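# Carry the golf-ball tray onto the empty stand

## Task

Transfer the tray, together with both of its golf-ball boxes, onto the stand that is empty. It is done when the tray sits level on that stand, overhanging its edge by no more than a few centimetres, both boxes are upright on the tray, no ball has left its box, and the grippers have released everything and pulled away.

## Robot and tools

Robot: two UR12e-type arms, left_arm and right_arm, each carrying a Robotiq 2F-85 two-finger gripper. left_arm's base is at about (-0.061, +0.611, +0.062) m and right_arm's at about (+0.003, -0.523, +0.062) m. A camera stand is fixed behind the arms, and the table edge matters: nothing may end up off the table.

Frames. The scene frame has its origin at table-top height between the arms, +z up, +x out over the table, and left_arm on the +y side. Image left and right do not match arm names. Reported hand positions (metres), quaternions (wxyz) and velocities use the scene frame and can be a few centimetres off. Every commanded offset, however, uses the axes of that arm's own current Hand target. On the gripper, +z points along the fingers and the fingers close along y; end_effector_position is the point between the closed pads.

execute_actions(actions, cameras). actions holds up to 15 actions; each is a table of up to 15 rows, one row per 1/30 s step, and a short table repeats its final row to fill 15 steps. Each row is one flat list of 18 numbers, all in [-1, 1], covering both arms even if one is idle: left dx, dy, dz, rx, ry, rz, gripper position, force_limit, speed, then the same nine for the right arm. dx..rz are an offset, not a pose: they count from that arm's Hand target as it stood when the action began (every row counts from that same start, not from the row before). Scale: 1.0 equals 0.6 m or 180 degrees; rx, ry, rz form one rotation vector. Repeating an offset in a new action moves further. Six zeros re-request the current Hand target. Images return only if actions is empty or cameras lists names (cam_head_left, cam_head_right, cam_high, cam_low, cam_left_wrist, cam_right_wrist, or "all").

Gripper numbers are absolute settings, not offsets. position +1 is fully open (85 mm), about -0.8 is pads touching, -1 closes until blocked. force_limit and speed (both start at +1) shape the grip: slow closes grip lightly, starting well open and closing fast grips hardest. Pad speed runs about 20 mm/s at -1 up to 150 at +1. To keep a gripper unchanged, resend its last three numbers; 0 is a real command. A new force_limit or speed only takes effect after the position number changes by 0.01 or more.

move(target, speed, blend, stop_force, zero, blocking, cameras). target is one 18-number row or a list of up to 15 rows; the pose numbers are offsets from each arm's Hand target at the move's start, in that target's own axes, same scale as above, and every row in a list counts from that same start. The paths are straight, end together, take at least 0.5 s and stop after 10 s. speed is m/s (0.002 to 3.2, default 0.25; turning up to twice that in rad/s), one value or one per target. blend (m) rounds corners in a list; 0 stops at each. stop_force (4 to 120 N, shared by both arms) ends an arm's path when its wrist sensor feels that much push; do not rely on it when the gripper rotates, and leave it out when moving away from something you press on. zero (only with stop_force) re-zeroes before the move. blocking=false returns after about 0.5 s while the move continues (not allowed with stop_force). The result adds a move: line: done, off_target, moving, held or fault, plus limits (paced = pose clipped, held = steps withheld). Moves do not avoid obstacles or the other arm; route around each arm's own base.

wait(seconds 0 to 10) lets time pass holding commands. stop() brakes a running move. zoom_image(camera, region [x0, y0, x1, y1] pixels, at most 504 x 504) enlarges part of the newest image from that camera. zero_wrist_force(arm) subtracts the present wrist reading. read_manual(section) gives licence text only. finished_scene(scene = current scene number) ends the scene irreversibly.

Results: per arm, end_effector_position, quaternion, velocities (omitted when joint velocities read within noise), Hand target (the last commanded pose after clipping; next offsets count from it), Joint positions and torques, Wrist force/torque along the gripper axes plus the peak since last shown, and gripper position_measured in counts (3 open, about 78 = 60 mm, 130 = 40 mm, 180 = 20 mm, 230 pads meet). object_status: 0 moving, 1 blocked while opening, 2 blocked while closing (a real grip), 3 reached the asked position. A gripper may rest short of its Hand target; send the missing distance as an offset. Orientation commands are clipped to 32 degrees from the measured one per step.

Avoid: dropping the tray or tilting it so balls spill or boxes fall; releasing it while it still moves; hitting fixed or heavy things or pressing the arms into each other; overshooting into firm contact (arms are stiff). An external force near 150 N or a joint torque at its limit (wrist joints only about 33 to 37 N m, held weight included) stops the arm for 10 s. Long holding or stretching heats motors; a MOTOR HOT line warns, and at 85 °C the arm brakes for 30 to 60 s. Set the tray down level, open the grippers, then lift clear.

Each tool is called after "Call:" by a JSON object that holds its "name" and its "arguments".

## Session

Call:
{"name": "execute_actions", "arguments": {"actions": []}}

Scene clock: 0.00 s.
left_arm: end_effector_position=(+0.6694, +0.7124, +0.2723) position_measured=3 object_status=3 end_effector_quat_wxyz=(-0.266, +0.155, +0.950, -0.060) | right_arm: end_effector_position=(+1.0115, -0.6982, +0.1604) position_measured=3 object_status=3 end_effector_quat_wxyz=(-0.113, +0.153, +0.980, -0.060)
Joint positions: left_arm=[-0.12 -1.164 1.575 -1.434 -1.64 0.27] | right_arm=[3.163 -2.344 -1.186 -1.427 1.493 0.34]
Joint velocities: within noise
Joint torques (N m): no reading
Wrist force (N): no reading
Wrist torque (N m): no reading
Wrist force, peak (N): no reading
Hand target: left_arm +0.6694, +0.7124, +0.2723; -0.266, +0.155, +0.950, -0.060 | right_arm +1.0115, -0.6982, +0.1604; -0.113, +0.153, +0.980, -0.060
Tool commands: left_gripper/position=+1.0 left_gripper/force_limit=+1.0 left_gripper/speed=+1.0 right_gripper/position=+1.0 right_gripper/force_limit=+1.0 right_gripper/speed=+1.0

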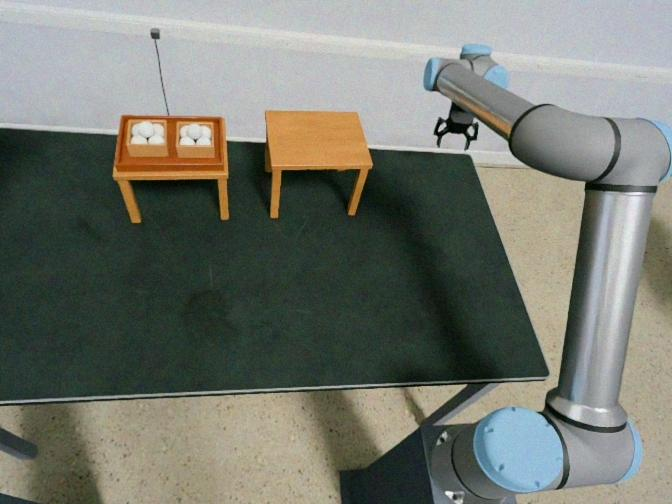

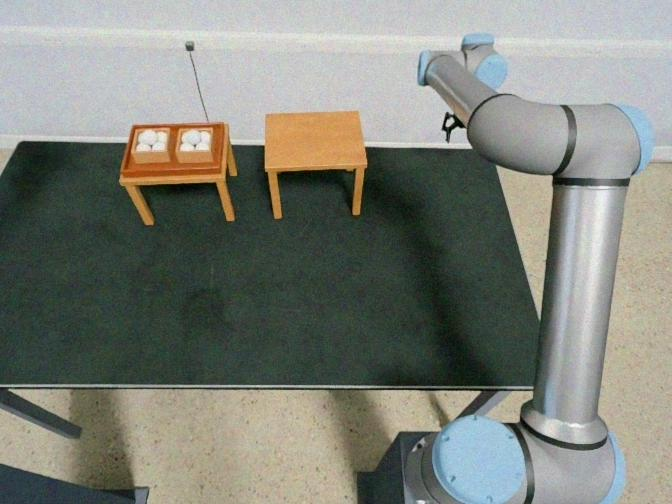

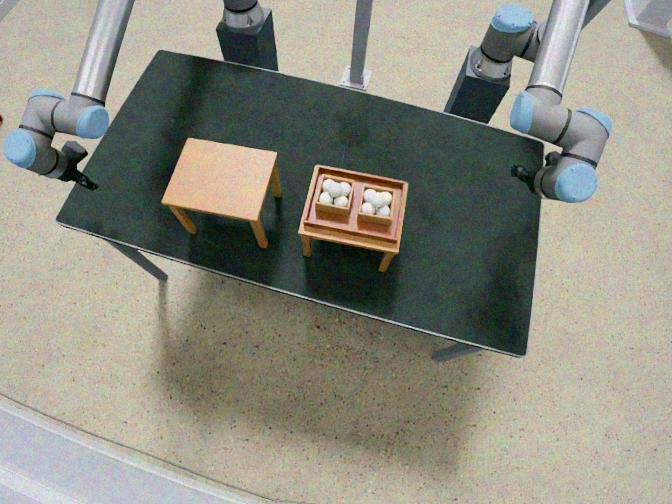

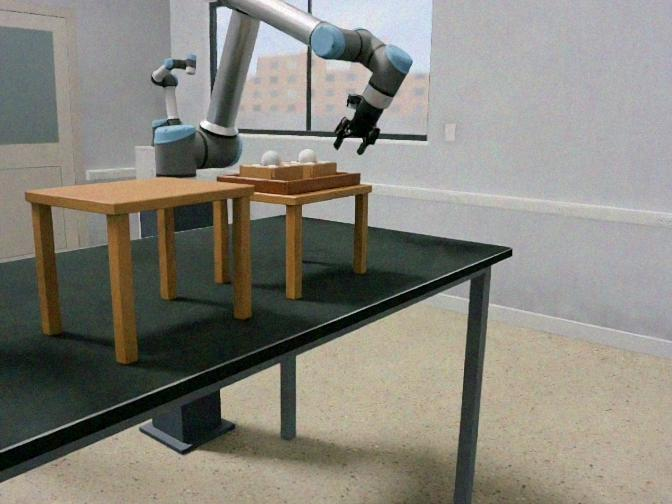

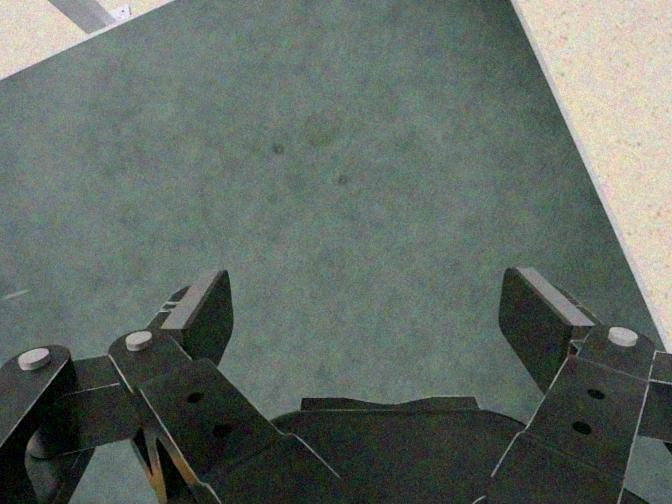

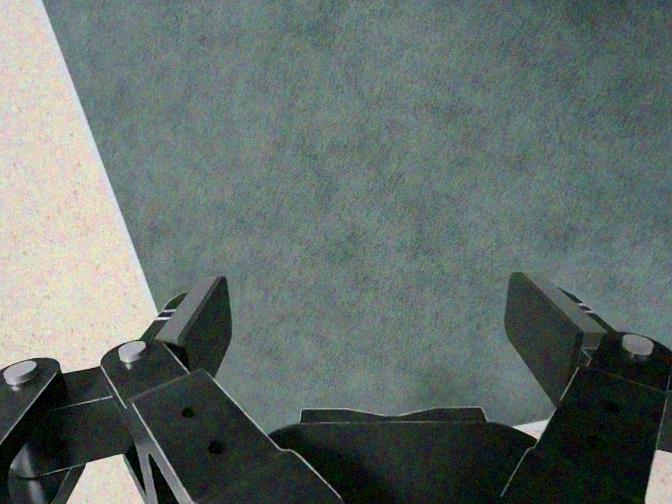

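Call:
{"name": "move", "arguments": {"target": [-0.2872,-0.8443,-0.6508,-0.3921,0.079,0.817,1,1,1,0.546,0.3855,-0.7382,-0.2587,0.0788,0.8694,1,1,1], "speed": 0.6, "cameras": ["cam_left_wrist","cam_right_wrist"]}}

Scene clock: 39.70 s.
left_arm: end_effector_position=(+0.8808, +0.1898, +0.6201) position_measured=3 object_status=3 end_effector_quat_wxyz=(+0.000, +0.985, +0.000, +0.174) | right_arm: end_effector_position=(+0.8802, -0.3403, +0.6205) position_measured=3 object_status=3 end_effector_quat_wxyz=(+0.000, +0.985, +0.000, +0.173)
Joint positions: left_arm=[-0.695 -1.163 1.078 -1.768 -1.363 2.524] | right_arm=[3.591 -1.729 -1.408 -1.258 1.423 3.566]
Joint torques (N m): left_arm=[9.47 -63.89 -66.17 -2.03 -1.88 3.49] | right_arm=[12.3 52.41 69.04 0.37 -2.43 2.85]
Wrist force (N): left_arm=[0.9 -0.1 -0.2] | right_arm=[0.3 0.4 0.4]
Wrist torque (N m): left_arm=[0.03 -0.14 -0.01] | right_arm=[0.13 -0.04 -0.10]
Wrist force, peak (N): left_arm=[1.4 2.0 1.1] | right_arm=[0.2 -1.1 -1.5]
Hand target: left_arm +0.8809, +0.1897, +0.6201; +0.000, +0.985, -0.001, +0.174 | right_arm +0.8802, -0.3403, +0.6205; +0.000, +0.985, +0.000, +0.173
Off the commanded pose: left_arm 0.000 m, 0 deg | right_arm 0.000 m, 0 deg.
move: done
Images, in order (width x height): cam_left_wrist 672x504, cam_right_wrist 672x504.

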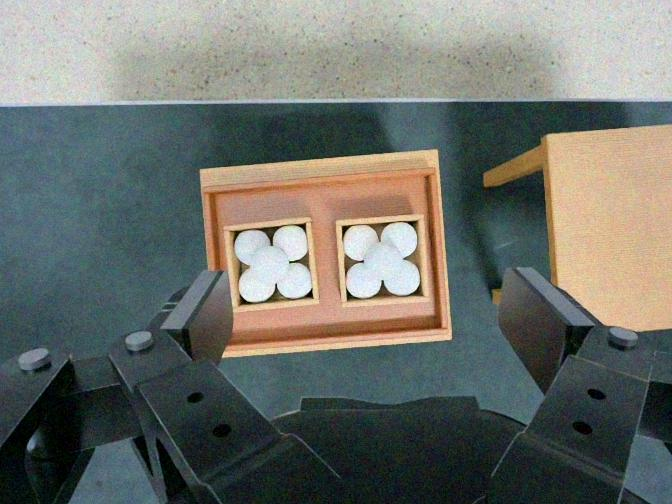

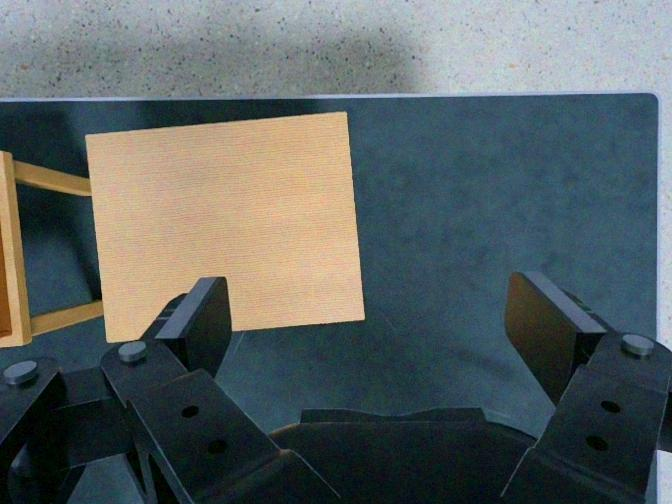

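Call:
{"name": "zoom_image", "arguments": {"camera": "cam_left_wrist", "region": [190, 140, 470, 365]}}

Call:
{"name": "zoom_image", "arguments": {"camera": "cam_right_wrist", "region": [0, 90, 400, 390]}}

Scaled by 1.800 from the camera's 672x504 image, which has a finer 960x720 frame.

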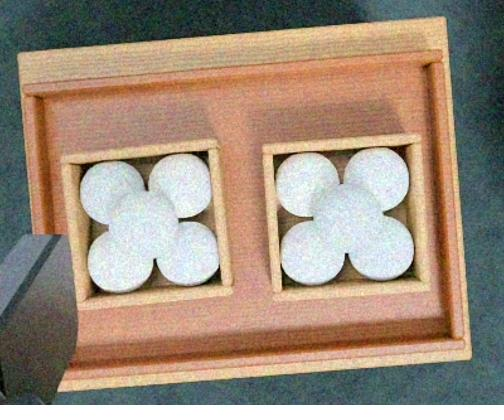

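Scaled by 1.260 from the camera's 672x504 image, which has a finer 960x720 frame.

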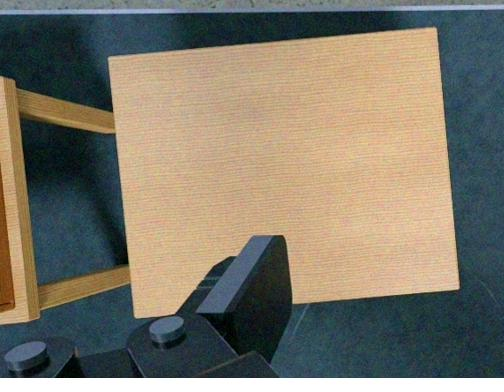

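Call:
{"name": "zoom_image", "arguments": {"camera": "cam_left_wrist", "region": [400, 290, 470, 360]}}

Call:
{"name": "zoom_image", "arguments": {"camera": "cam_left_wrist", "region": [190, 155, 260, 225]}}

Call:
{"name": "zoom_image", "arguments": {"camera": "cam_right_wrist", "region": [0, 290, 60, 350]}}

Scaled by 7.200 from the camera's 672x504 image, which has a finer 960x720 frame.

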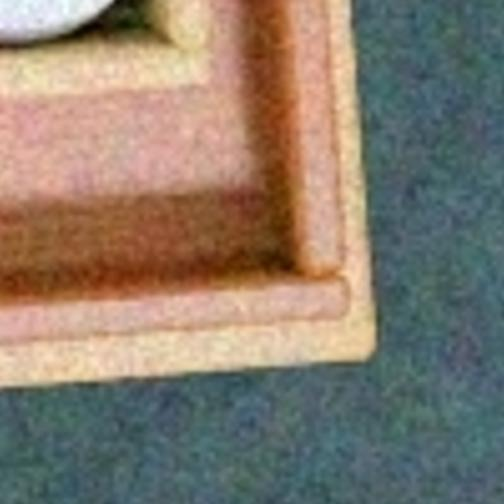

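Scaled by 7.200 from the camera's 672x504 image, which has a finer 960x720 frame.

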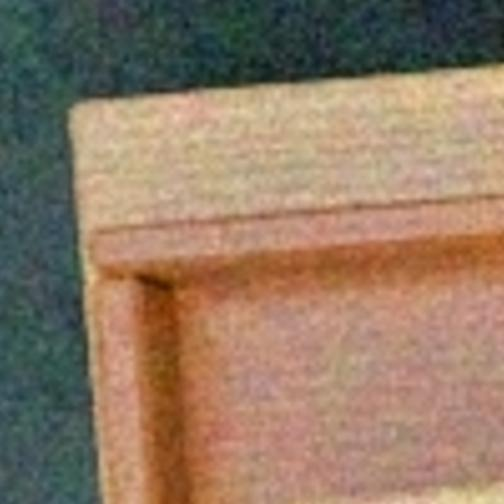

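Scaled by 8.400 from the camera's 672x504 image, which has a finer 960x720 frame.

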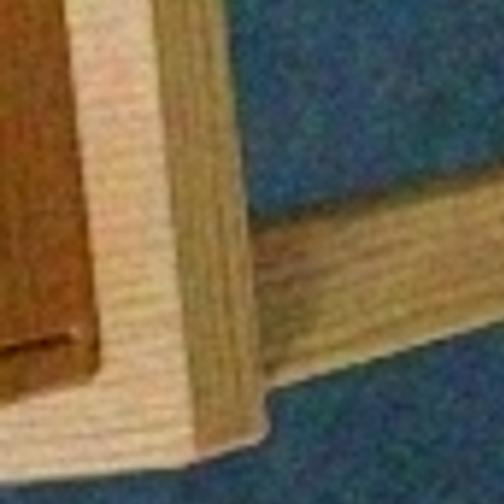

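Call:
{"name": "move", "arguments": {"target": [-0.0608,-0.2705,0.4747,0.0045,-0.111,-0.0253,0.05,1,0,-0.2597,-0.693,0.403,0.0045,-0.111,-0.0253,0.05,1,0], "speed": 0.3, "cameras": ["cam_left_wrist","cam_right_wrist"]}}

Call:
{"name": "zoom_image", "arguments": {"camera": "cam_left_wrist", "region": [310, 120, 430, 390]}}

Call:
{"name": "zoom_image", "arguments": {"camera": "cam_right_wrist", "region": [250, 130, 390, 300]}}

Scene clock: 100.93 s.
left_arm: end_effector_position=(+0.9441, +0.3520, +0.3402) position_measured=123 object_status=3 end_effector_quat_wxyz=(+0.000, +0.999, +0.040, +0.000) | right_arm: end_effector_position=(+0.8163, +0.0755, +0.3406) position_measured=123 object_status=3 end_effector_quat_wxyz=(-0.001, +0.999, +0.040, +0.000) end_effector_velocity=(+0.001, +0.002, -0.003) end_effector_angular_velocity=(-0.001, +0.003, -0.001)
Joint positions: left_arm=[-0.468 -0.972 1.191 -1.79 -1.57 2.642] | right_arm=[3.95 -2.121 -1.269 -1.322 1.572 3.869]
Joint velocities: left_arm=[within noise] | right_arm=[0.001 -0.005 0.004 -0.001 0.001 0.001]
Joint torques (N m): left_arm=[9.94 -76.56 -64.98 -1.39 -2.66 3.47] | right_arm=[16.04 80.27 68.1 0.45 1.91 2.12]
Wrist force (N): left_arm=[0.3 0.0 0.0] | right_arm=[-0.6 -0.4 0.1]
Wrist torque (N m): left_arm=[0.02 0.02 -0.05] | right_arm=[-0.01 0.18 -0.20]
Wrist force, peak (N): left_arm=[0.8 -0.3 2.2] | right_arm=[-0.5 -2.3 1.5]
Hand target: left_arm +0.9441, +0.3521, +0.3401; +0.000, +0.999, +0.040, +0.000 | right_arm +0.8164, +0.0758, +0.3404; -0.001, +0.999, +0.040, +0.000
Off the commanded pose: left_arm 0.000 m, 0 deg | right_arm 0.000 m, 0 deg.
move: done
Images, in order (width x height): cam_left_wrist 672x504, cam_right_wrist 672x504.

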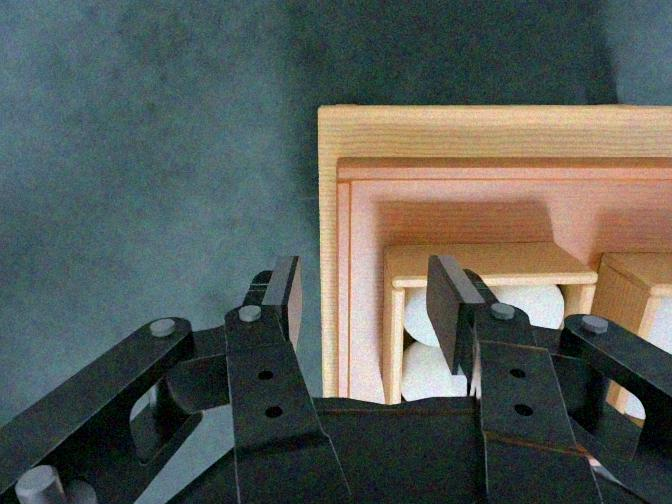

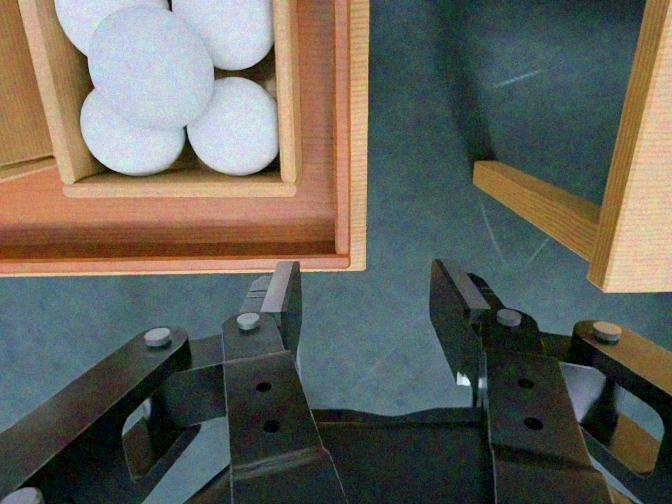

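Scaled by 1.867 from the camera's 672x504 image, which has a finer 960x720 frame.

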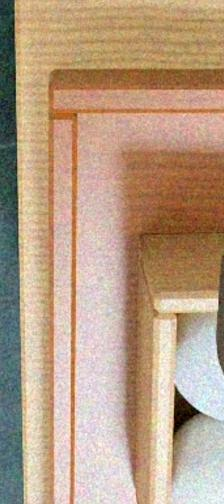

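Scaled by 2.965 from the camera's 672x504 image, which has a finer 960x720 frame.

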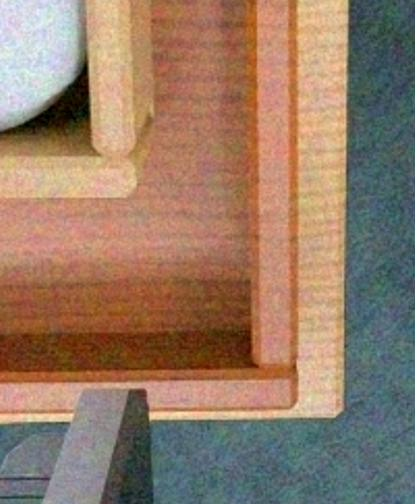

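Call:
{"name": "move", "arguments": {"target": [0.0033,-0.01,0.0833,0,0,0,0.05,1,0,-0.0017,-0.0083,0.0833,0,0,0,0.05,1,0], "speed": 0.2, "cameras": ["cam_left_wrist","cam_right_wrist"]}}

Scene clock: 114.77 s.
left_arm: end_effector_position=(+0.9456, +0.3582, +0.2904) position_measured=123 object_status=3 end_effector_quat_wxyz=(+0.000, +0.999, +0.040, +0.000) end_effector_velocity=(+0.000, +0.000, -0.003) end_effector_angular_velocity=(+0.000, -0.001, -0.002) | right_arm: end_effector_position=(+0.8149, +0.0807, +0.2907) position_measured=123 object_status=3 end_effector_quat_wxyz=(-0.001, +0.999, +0.040, +0.000)
Joint positions: left_arm=[-0.462 -0.95 1.246 -1.866 -1.57 2.648] | right_arm=[3.954 -2.148 -1.316 -1.248 1.572 3.873]
Joint velocities: left_arm=[0 0.001 0.003 -0.005 0 0.002] | right_arm=[within noise]
Joint torques (N m): left_arm=[7.17 -77.87 -40.75 -6.86 -1.79 3.4] | right_arm=[12.05 86.01 37.24 9.53 0.55 2.79]
Wrist force (N): left_arm=[0.3 0.5 0.3] | right_arm=[-0.7 -0.2 0.2]
Wrist torque (N m): left_arm=[0.08 0.04 -0.06] | right_arm=[0.02 0.20 -0.18]
Wrist force, peak (N): left_arm=[0.1 -0.1 1.6] | right_arm=[-1.0 -0.1 -1.2]
Hand target: left_arm +0.9456, +0.3582, +0.2901; +0.000, +0.999, +0.040, +0.000 | right_arm +0.8149, +0.0807, +0.2904; -0.001, +0.999, +0.040, +0.000
Off the commanded pose: left_arm 0.000 m, 0 deg | right_arm 0.000 m, 0 deg.
move: done
Images, in order (width x height): cam_left_wrist 672x504, cam_right_wrist 672x504.

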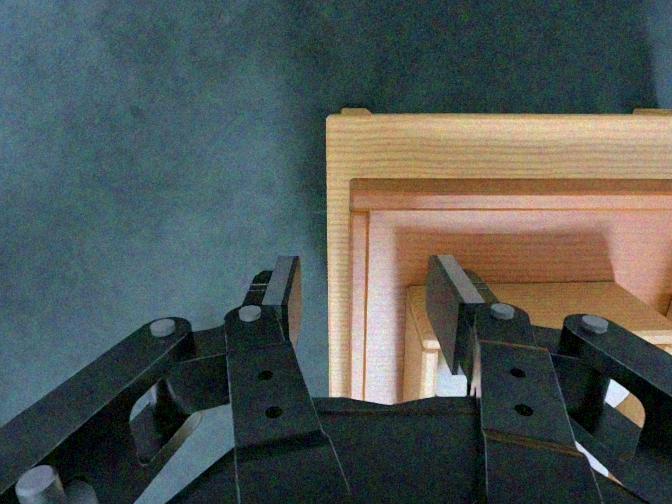

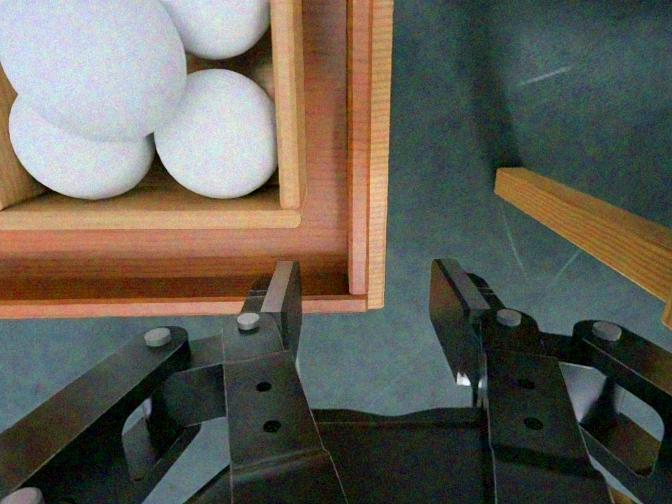

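Call:
{"name": "move", "arguments": {"target": [[0,0,0.071,0,0,0,0.05,1,0,0,0,0.0665,0,0,0,0.05,1,0],[0,0,0.071,0,0,0,-1,-0.2,-1,0,0,0.0665,0,0,0,-1,-0.2,-1]], "speed": 0.06, "cameras": ["cam_left_wrist","cam_right_wrist"]}}

Scene clock: 123.67 s.
left_arm: end_effector_position=(+0.9456, +0.3583, +0.2475) position_measured=211 object_status=0 end_effector_quat_wxyz=(+0.000, +0.999, +0.040, +0.000) | right_arm: end_effector_position=(+0.8149, +0.0807, +0.2505) position_measured=211 object_status=0 end_effector_quat_wxyz=(-0.001, +0.999, +0.040, +0.000)
Joint positions: left_arm=[-0.462 -0.926 1.285 -1.93 -1.57 2.648] | right_arm=[3.954 -2.171 -1.353 -1.188 1.572 3.873]
Joint torques (N m): left_arm=[6.86 -77.28 -39.53 -6.59 0.24 2.98] | right_arm=[10.93 82.56 35.96 7.98 0.49 1.99]
Wrist force (N): left_arm=[-4.2 -1.4 -11.6] | right_arm=[-1.5 -1.3 -3.6]
Wrist torque (N m): left_arm=[-0.02 0.06 0.11] | right_arm=[0.18 0.18 -0.02]
Wrist force, peak (N): left_arm=[-4.2 -1.6 -11.9] | right_arm=[-1.4 -1.3 -3.8]
Hand target: left_arm +0.9456, +0.3583, +0.2475; +0.000, +0.999, +0.040, +0.000 | right_arm +0.8149, +0.0807, +0.2505; -0.001, +0.999, +0.040, +0.000
Off the commanded pose: left_arm 0.000 m, 0 deg | right_arm 0.000 m, 0 deg.
move: done
Images, in order (width x height): cam_left_wrist 672x504, cam_right_wrist 672x504.

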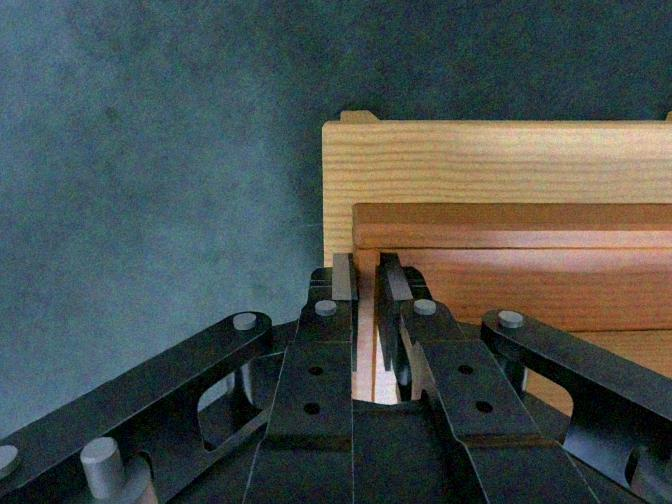

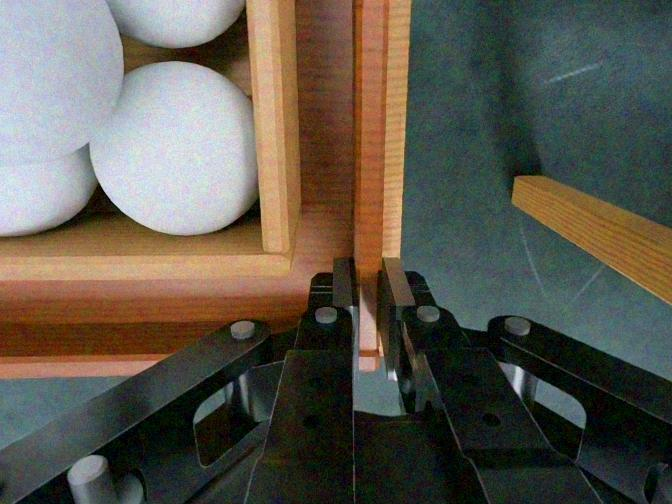

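Call:
{"name": "move", "arguments": {"target": [0,0,-0.0333,0,0,0,-1,-0.2,-1,0,0,-0.0333,0,0,0,-1,-0.2,-1], "speed": 0.05, "cameras": ["cam_left_wrist","cam_right_wrist","cam_low"]}}

Scene clock: 128.33 s.
left_arm: end_effector_position=(+0.9456, +0.3583, +0.2672) position_measured=211 object_status=2 end_effector_quat_wxyz=(+0.000, +0.999, +0.040, +0.000) | right_arm: end_effector_position=(+0.8149, +0.0807, +0.2702) position_measured=211 object_status=2 end_effector_quat_wxyz=(-0.001, +0.999, +0.040, +0.000)
Joint positions: left_arm=[-0.462 -0.938 1.268 -1.901 -1.57 2.648] | right_arm=[3.954 -2.159 -1.336 -1.217 1.572 3.873]
Joint torques (N m): left_arm=[-5.03 -111.79 -67.96 -2.37 0.45 -1.58] | right_arm=[-11.72 108.22 71.92 1.14 0.03 -1.18]
Wrist force (N): left_arm=[0.9 -2.2 5.8] | right_arm=[-0.7 2.1 5.3]
Wrist torque (N m): left_arm=[-0.05 0.03 0.07] | right_arm=[0.10 0.13 -0.05]
Wrist force, peak (N): left_arm=[-3.9 -1.8 -12.2] | right_arm=[1.2 -1.8 6.3]
Hand target: left_arm +0.9456, +0.3582, +0.2675; +0.000, +0.999, +0.040, +0.000 | right_arm +0.8149, +0.0807, +0.2705; -0.001, +0.999, +0.040, +0.000
Off the commanded pose: left_arm 0.000 m, 0 deg | right_arm 0.000 m, 0 deg.
move: done
Images, in order (width x height): cam_low 672x504, cam_left_wrist 672x504, cam_right_wrist 672x504.

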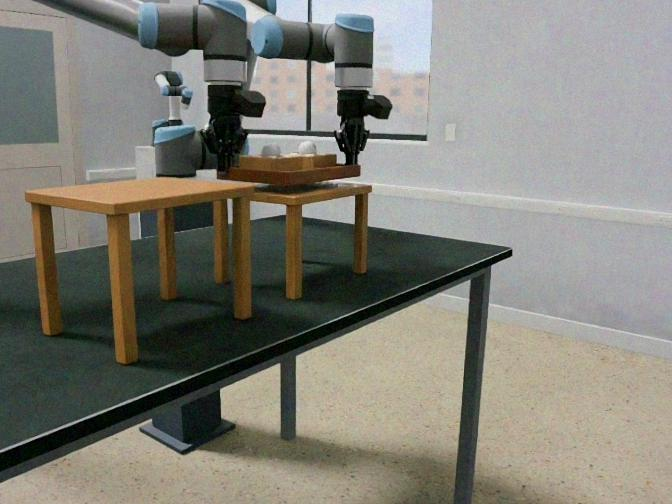

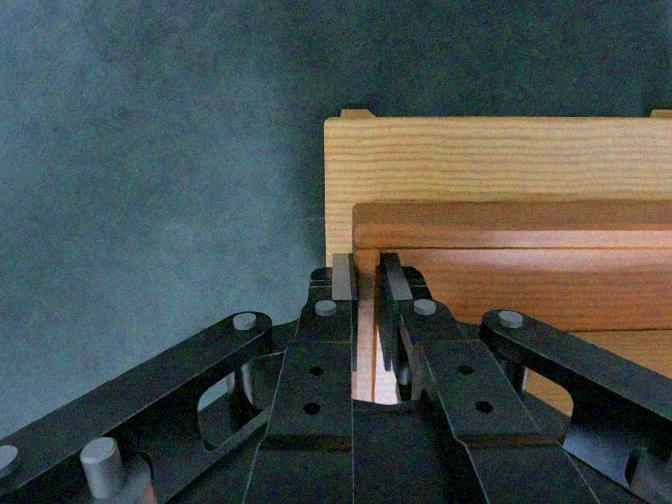

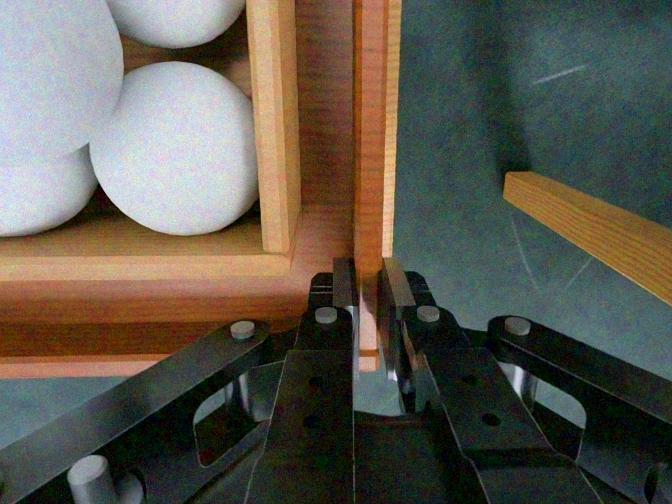

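Call:
{"name": "move", "arguments": {"target": [[0,0,-0.0967,0,0,0,-1,-0.2,-1,0,0,-0.0967,0,0,0,-1,-0.2,-1],[0.0164,0.7025,-0.0967,0,0,0,-1,-0.2,-1,0.0164,0.7025,-0.0967,0,0,0,-1,-0.2,-1]], "speed": 0.14, "blend": [0.02,0], "cameras": ["cam_left_wrist","cam_right_wrist","cam_low"]}}

Scene clock: 146.70 s.
left_arm: end_effector_position=(+0.9887, -0.0611, +0.3253) position_measured=211 object_status=2 end_effector_quat_wxyz=(+0.000, +0.999, +0.040, +0.000) | right_arm: end_effector_position=(+0.8585, -0.3387, +0.3281) position_measured=211 object_status=2 end_effector_quat_wxyz=(-0.001, +0.999, +0.040, +0.000)
Joint positions: left_arm=[-0.757 -0.451 0.276 -1.396 -1.57 2.353] | right_arm=[3.554 -1.912 -1.601 -1.199 1.572 3.473]
Joint torques (N m): left_arm=[-10.78 -108.78 -67.48 -1.53 -1.95 -3.58] | right_arm=[-14.79 90.44 42.48 10.71 1.69 -2.81]
Wrist force (N): left_arm=[1.2 -1.0 5.7] | right_arm=[-1.3 1.2 5.4]
Wrist torque (N m): left_arm=[-0.11 -0.13 0.08] | right_arm=[0.10 0.27 -0.07]
Wrist force, peak (N): left_arm=[6.3 -8.4 5.0] | right_arm=[-6.7 6.3 5.4]
Hand target: left_arm +0.9888, -0.0612, +0.3253; +0.000, +0.999, +0.040, +0.000 | right_arm +0.8585, -0.3387, +0.3281; -0.001, +0.999, +0.040, +0.000
Off the commanded pose: left_arm 0.000 m, 0 deg | right_arm 0.000 m, 0 deg.
move: done
Images, in order (width x height): cam_low 672x504, cam_left_wrist 672x504, cam_right_wrist 672x504.

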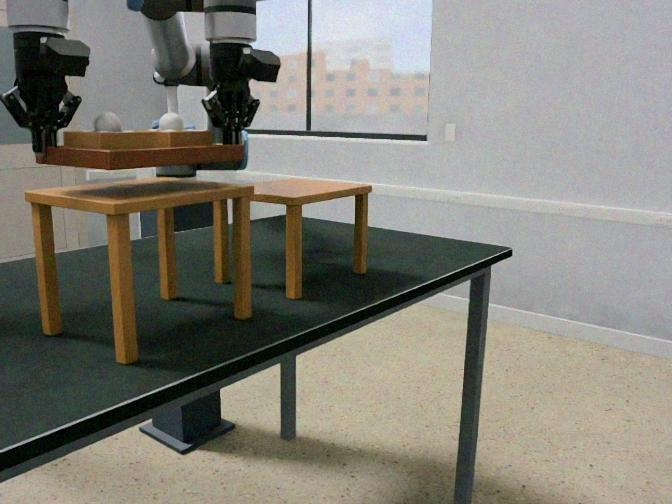

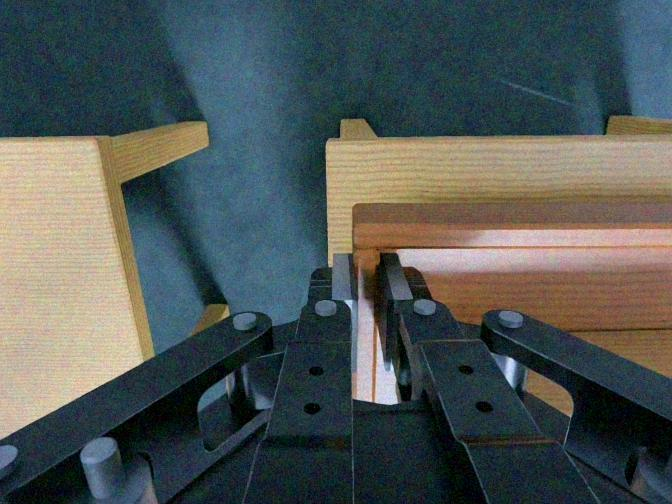

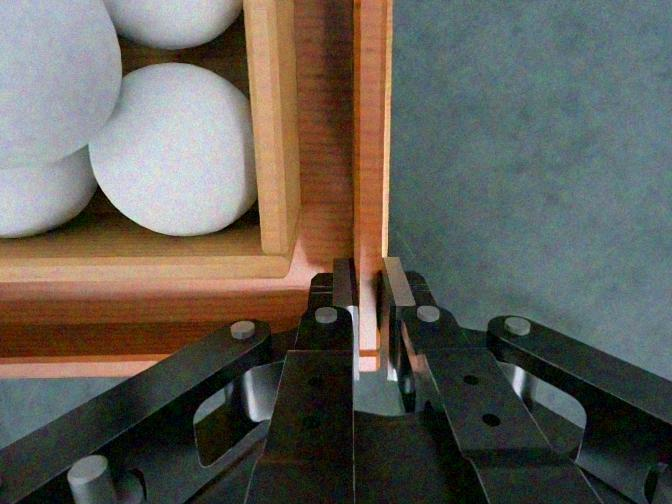

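Call:
{"name": "move", "arguments": {"target": [-0.0083,0,0.0467,0,0,0,-1,-0.2,-1,-0.0083,0,0.0467,0,0,0,-1,-0.2,-1], "speed": 0.08}}

Call:
{"name": "move", "arguments": {"target": [0,0,0.0583,0,0,0,-1,-0.2,-1,0,0,0.0583,0,0,0,-1,-0.2,-1], "speed": 0.012, "stop_force": 9, "cameras": ["cam_left_wrist","cam_right_wrist","cam_low"]}}

Scene clock: 157.50 s.
left_arm: end_effector_position=(+0.9839, -0.0616, +0.2974) position_measured=211 object_status=2 end_effector_quat_wxyz=(+0.000, +0.999, +0.040, +0.000) | right_arm: end_effector_position=(+0.8535, -0.3391, +0.3001) position_measured=211 object_status=2 end_effector_quat_wxyz=(-0.001, +0.999, +0.040, +0.000)
Joint positions: left_arm=[-0.76 -0.488 0.398 -1.48 -1.57 2.35] | right_arm=[3.556 -1.922 -1.64 -1.15 1.572 3.475]
Joint torques (N m): left_arm=[-10.5 -136.61 -46.83 -7.31 1.33 -3.73] | right_arm=[14.05 69.61 41.47 10.93 0.28 1.09]
Wrist force (N): left_arm=[0.5 -0.7 5.6] | right_arm=[-0.6 0.5 5.5]
Wrist torque (N m): left_arm=[-0.15 -0.10 0.07] | right_arm=[0.07 0.21 -0.02]
Wrist force, peak (N): left_arm=[-0.6 1.5 6.3] | right_arm=[0.2 -1.7 6.5]
Hand target: left_arm +0.9838, -0.0616, +0.2973; +0.000, +0.999, +0.040, +0.000 | right_arm +0.8535, -0.3391, +0.3001; -0.001, +0.999, +0.040, +0.000
Off the commanded pose: left_arm 0.000 m, 0 deg | right_arm 0.000 m, 0 deg.
move: done

Scene clock: 160.40 s.
left_arm: end_effector_position=(+0.9838, -0.0616, +0.2812) position_measured=211 object_status=2 end_effector_quat_wxyz=(+0.000, +0.999, +0.040, +0.000) | right_arm: end_effector_position=(+0.8535, -0.3391, +0.2831) position_measured=211 object_status=2 end_effector_quat_wxyz=(-0.001, +0.999, +0.040, +0.000)
Joint positions: left_arm=[-0.76 -0.493 0.436 -1.513 -1.57 2.35] | right_arm=[3.556 -1.934 -1.657 -1.122 1.572 3.475]
Joint torques (N m): left_arm=[-7.18 -102.97 -66.22 -2 0.79 -3.17] | right_arm=[12.27 80.02 62.99 1.05 -0.53 1.19]
Wrist force (N): left_arm=[0.2 -2.5 0.8] | right_arm=[-4.6 4.3 -7.8]
Wrist torque (N m): left_arm=[-0.03 -0.03 0.05] | right_arm=[0.06 0.23 -0.03]
Wrist force, peak (N): left_arm=[-3.3 -3.0 -12.2] | right_arm=[-11.0 6.2 -24.7]
Hand target: left_arm +0.9838, -0.0616, +0.2812; +0.000, +0.999, +0.040, +0.000 (not the last commanded pose) | right_arm +0.8535, -0.3391, +0.2831; -0.001, +0.999, +0.040, +0.000 (not the last commanded pose)
Off the commanded pose: left_arm 0.019 m, 0 deg | right_arm 0.018 m, 0 deg.
move: contact (left_arm, right_arm)
Images, in order (width x height): cam_low 672x504, cam_left_wrist 672x504, cam_right_wrist 672x504.

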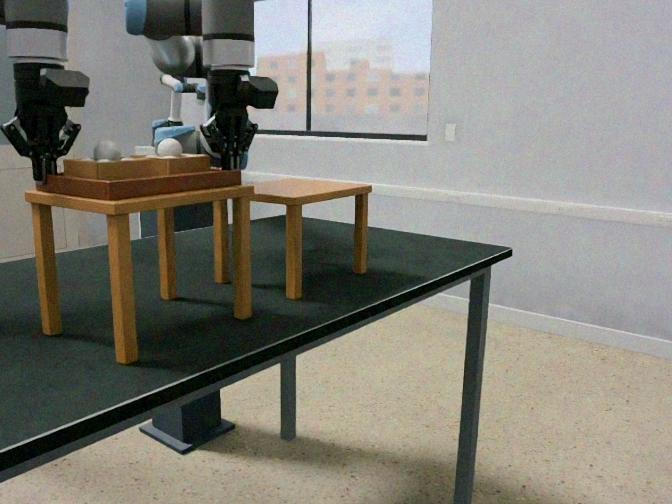

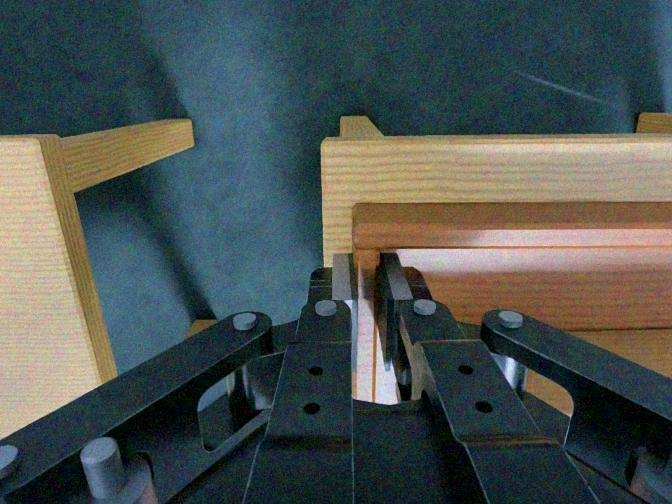

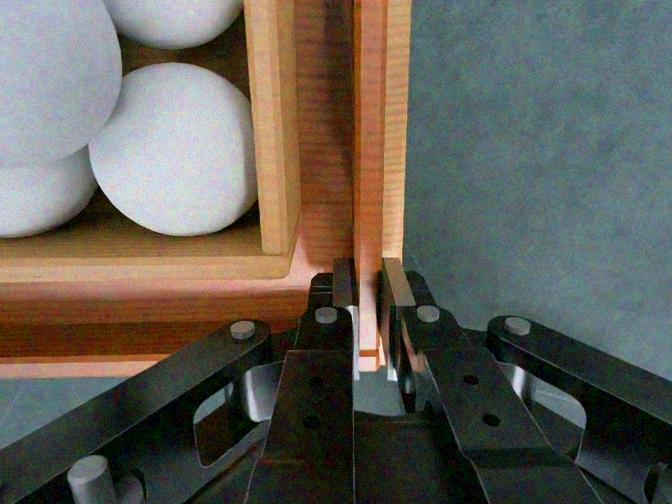

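Call:
{"name": "move", "arguments": {"target": [[0,0,0,0,0,0,-0.1,-0.2,-1,0,0,0,0,0,0,-0.1,-0.2,-1],[0,0,-0.03,0,0,0,-0.1,-0.2,-1,0,0,-0.03,0,0,0,-0.1,-0.2,-1]], "speed": 0.05, "cameras": ["cam_left_wrist","cam_right_wrist"]}}

Scene clock: 166.40 s.
left_arm: end_effector_position=(+0.9838, -0.0616, +0.2991) position_measured=141 object_status=3 end_effector_quat_wxyz=(+0.000, +0.999, +0.040, +0.000) | right_arm: end_effector_position=(+0.8535, -0.3391, +0.3010) position_measured=141 object_status=3 end_effector_quat_wxyz=(-0.001, +0.999, +0.040, +0.000)
Joint positions: left_arm=[-0.76 -0.488 0.394 -1.477 -1.57 2.35] | right_arm=[3.556 -1.922 -1.64 -1.151 1.572 3.475]
Joint torques (N m): left_arm=[-8.36 -101.08 -65.51 -1.64 0.15 -3.56] | right_arm=[-5.75 83.95 66.04 0.49 -0.68 -1.16]
Wrist force (N): left_arm=[0.7 0.0 0.1] | right_arm=[-0.4 -0.4 -0.3]
Wrist torque (N m): left_arm=[0.02 -0.07 0.08] | right_arm=[0.01 0.17 -0.05]
Wrist force, peak (N): left_arm=[0.6 -3.3 0.2] | right_arm=[-4.9 4.2 -7.7]
Hand target: left_arm +0.9838, -0.0616, +0.2992; +0.000, +0.999, +0.040, +0.000 | right_arm +0.8535, -0.3391, +0.3011; -0.001, +0.999, +0.040, +0.000
Off the commanded pose: left_arm 0.000 m, 0 deg | right_arm 0.000 m, 0 deg.
move: done
Images, in order (width x height): cam_left_wrist 672x504, cam_right_wrist 672x504.

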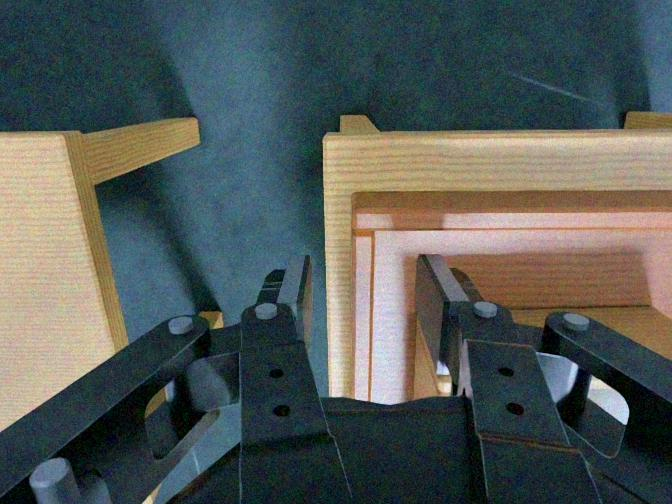

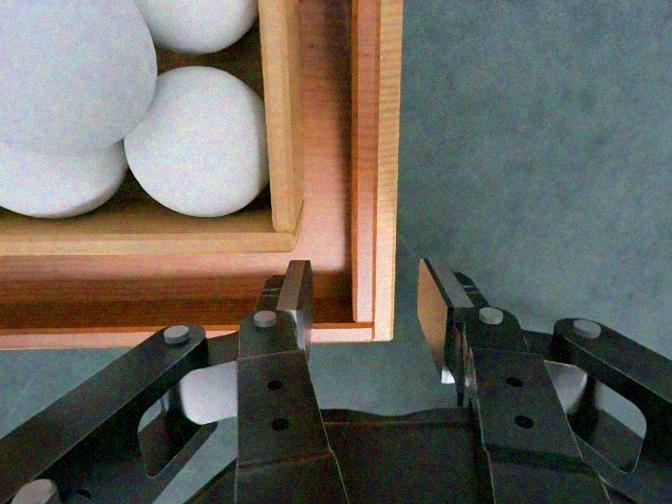

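Call:
{"name": "move", "arguments": {"target": [[0,0,-0.075,0,0,0,-0.1,-0.2,-1,0,0,-0.075,0,0,0,-0.1,-0.2,-1],[-0.063,-0.2559,-0.1667,0,0,0,-0.1,-0.2,-1,0,0,-0.1667,0,0,0,-0.1,-0.2,-1],[-0.126,-0.5117,-0.3333,0,0,0,-0.1,-0.2,-1,-0.1862,0.2358,-0.3333,0,0,0,-0.1,-0.2,-1]], "speed": 0.25, "blend": [0.01,0.03,0], "cameras": ["cam_head_left","cam_high","cam_low"]}}

Scene clock: 175.57 s.
left_arm: end_effector_position=(+0.8843, +0.2381, +0.4991) position_measured=141 object_status=3 end_effector_quat_wxyz=(+0.000, +0.999, +0.040, +0.000) end_effector_velocity=(-0.001, +0.003, +0.004) end_effector_angular_velocity=(-0.002, -0.002, -0.001) | right_arm: end_effector_position=(+0.7538, -0.4890, +0.5008) position_measured=141 object_status=3 end_effector_quat_wxyz=(-0.001, +0.999, +0.040, +0.000)
Joint positions: left_arm=[-0.595 -1.041 1.02 -1.55 -1.57 2.514] | right_arm=[3.421 -1.642 -1.62 -1.45 1.572 3.34]
Joint velocities: left_arm=[0.002 -0.006 0.003 0 0 0.003] | right_arm=[within noise]
Joint torques (N m): left_arm=[8.36 -105.27 -42.34 -1.34 -0.79 3.11] | right_arm=[-13.86 65.15 39.66 0.85 0.62 -1.99]
Wrist force (N): left_arm=[-0.2 0.1 0.2] | right_arm=[-0.6 -0.1 0.0]
Wrist torque (N m): left_arm=[0.02 0.08 -0.06] | right_arm=[0.04 0.20 -0.05]
Wrist force, peak (N): left_arm=[0.5 -0.1 2.3] | right_arm=[-1.8 1.4 -1.3]
Hand target: left_arm +0.8842, +0.2384, +0.4993; +0.000, +0.999, +0.040, +0.000 | right_arm +0.7536, -0.4893, +0.5010; -0.001, +0.999, +0.040, +0.000
Off the commanded pose: left_arm 0.000 m, 0 deg | right_arm 0.000 m, 0 deg.
move: done
Images, in order (width x height): cam_head_left 672x504, cam_high 672x504, cam_low 672x504.

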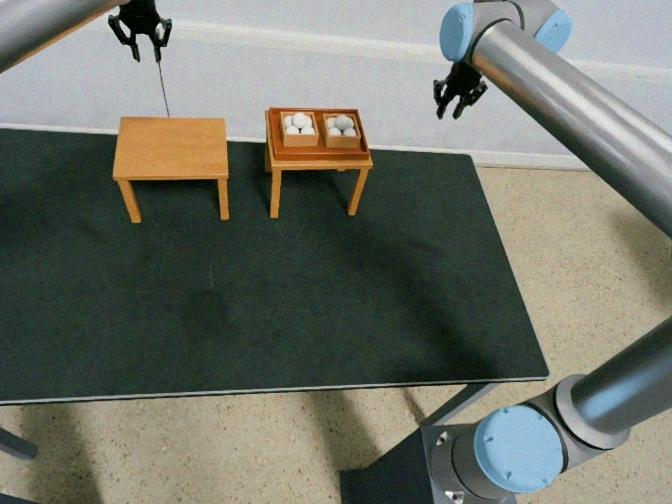

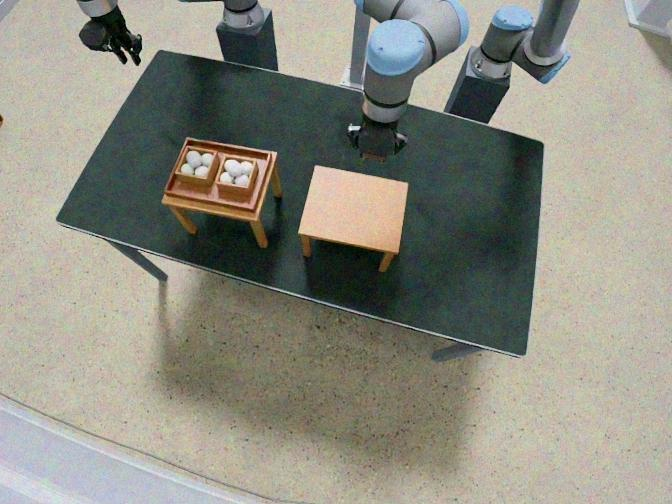

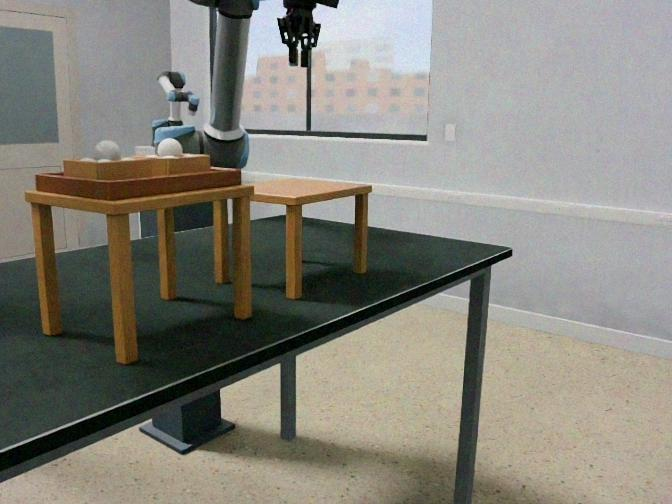

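Call:
{"name": "finished_scene", "arguments": {"scene": 2}}

The scene is finished: the task was done.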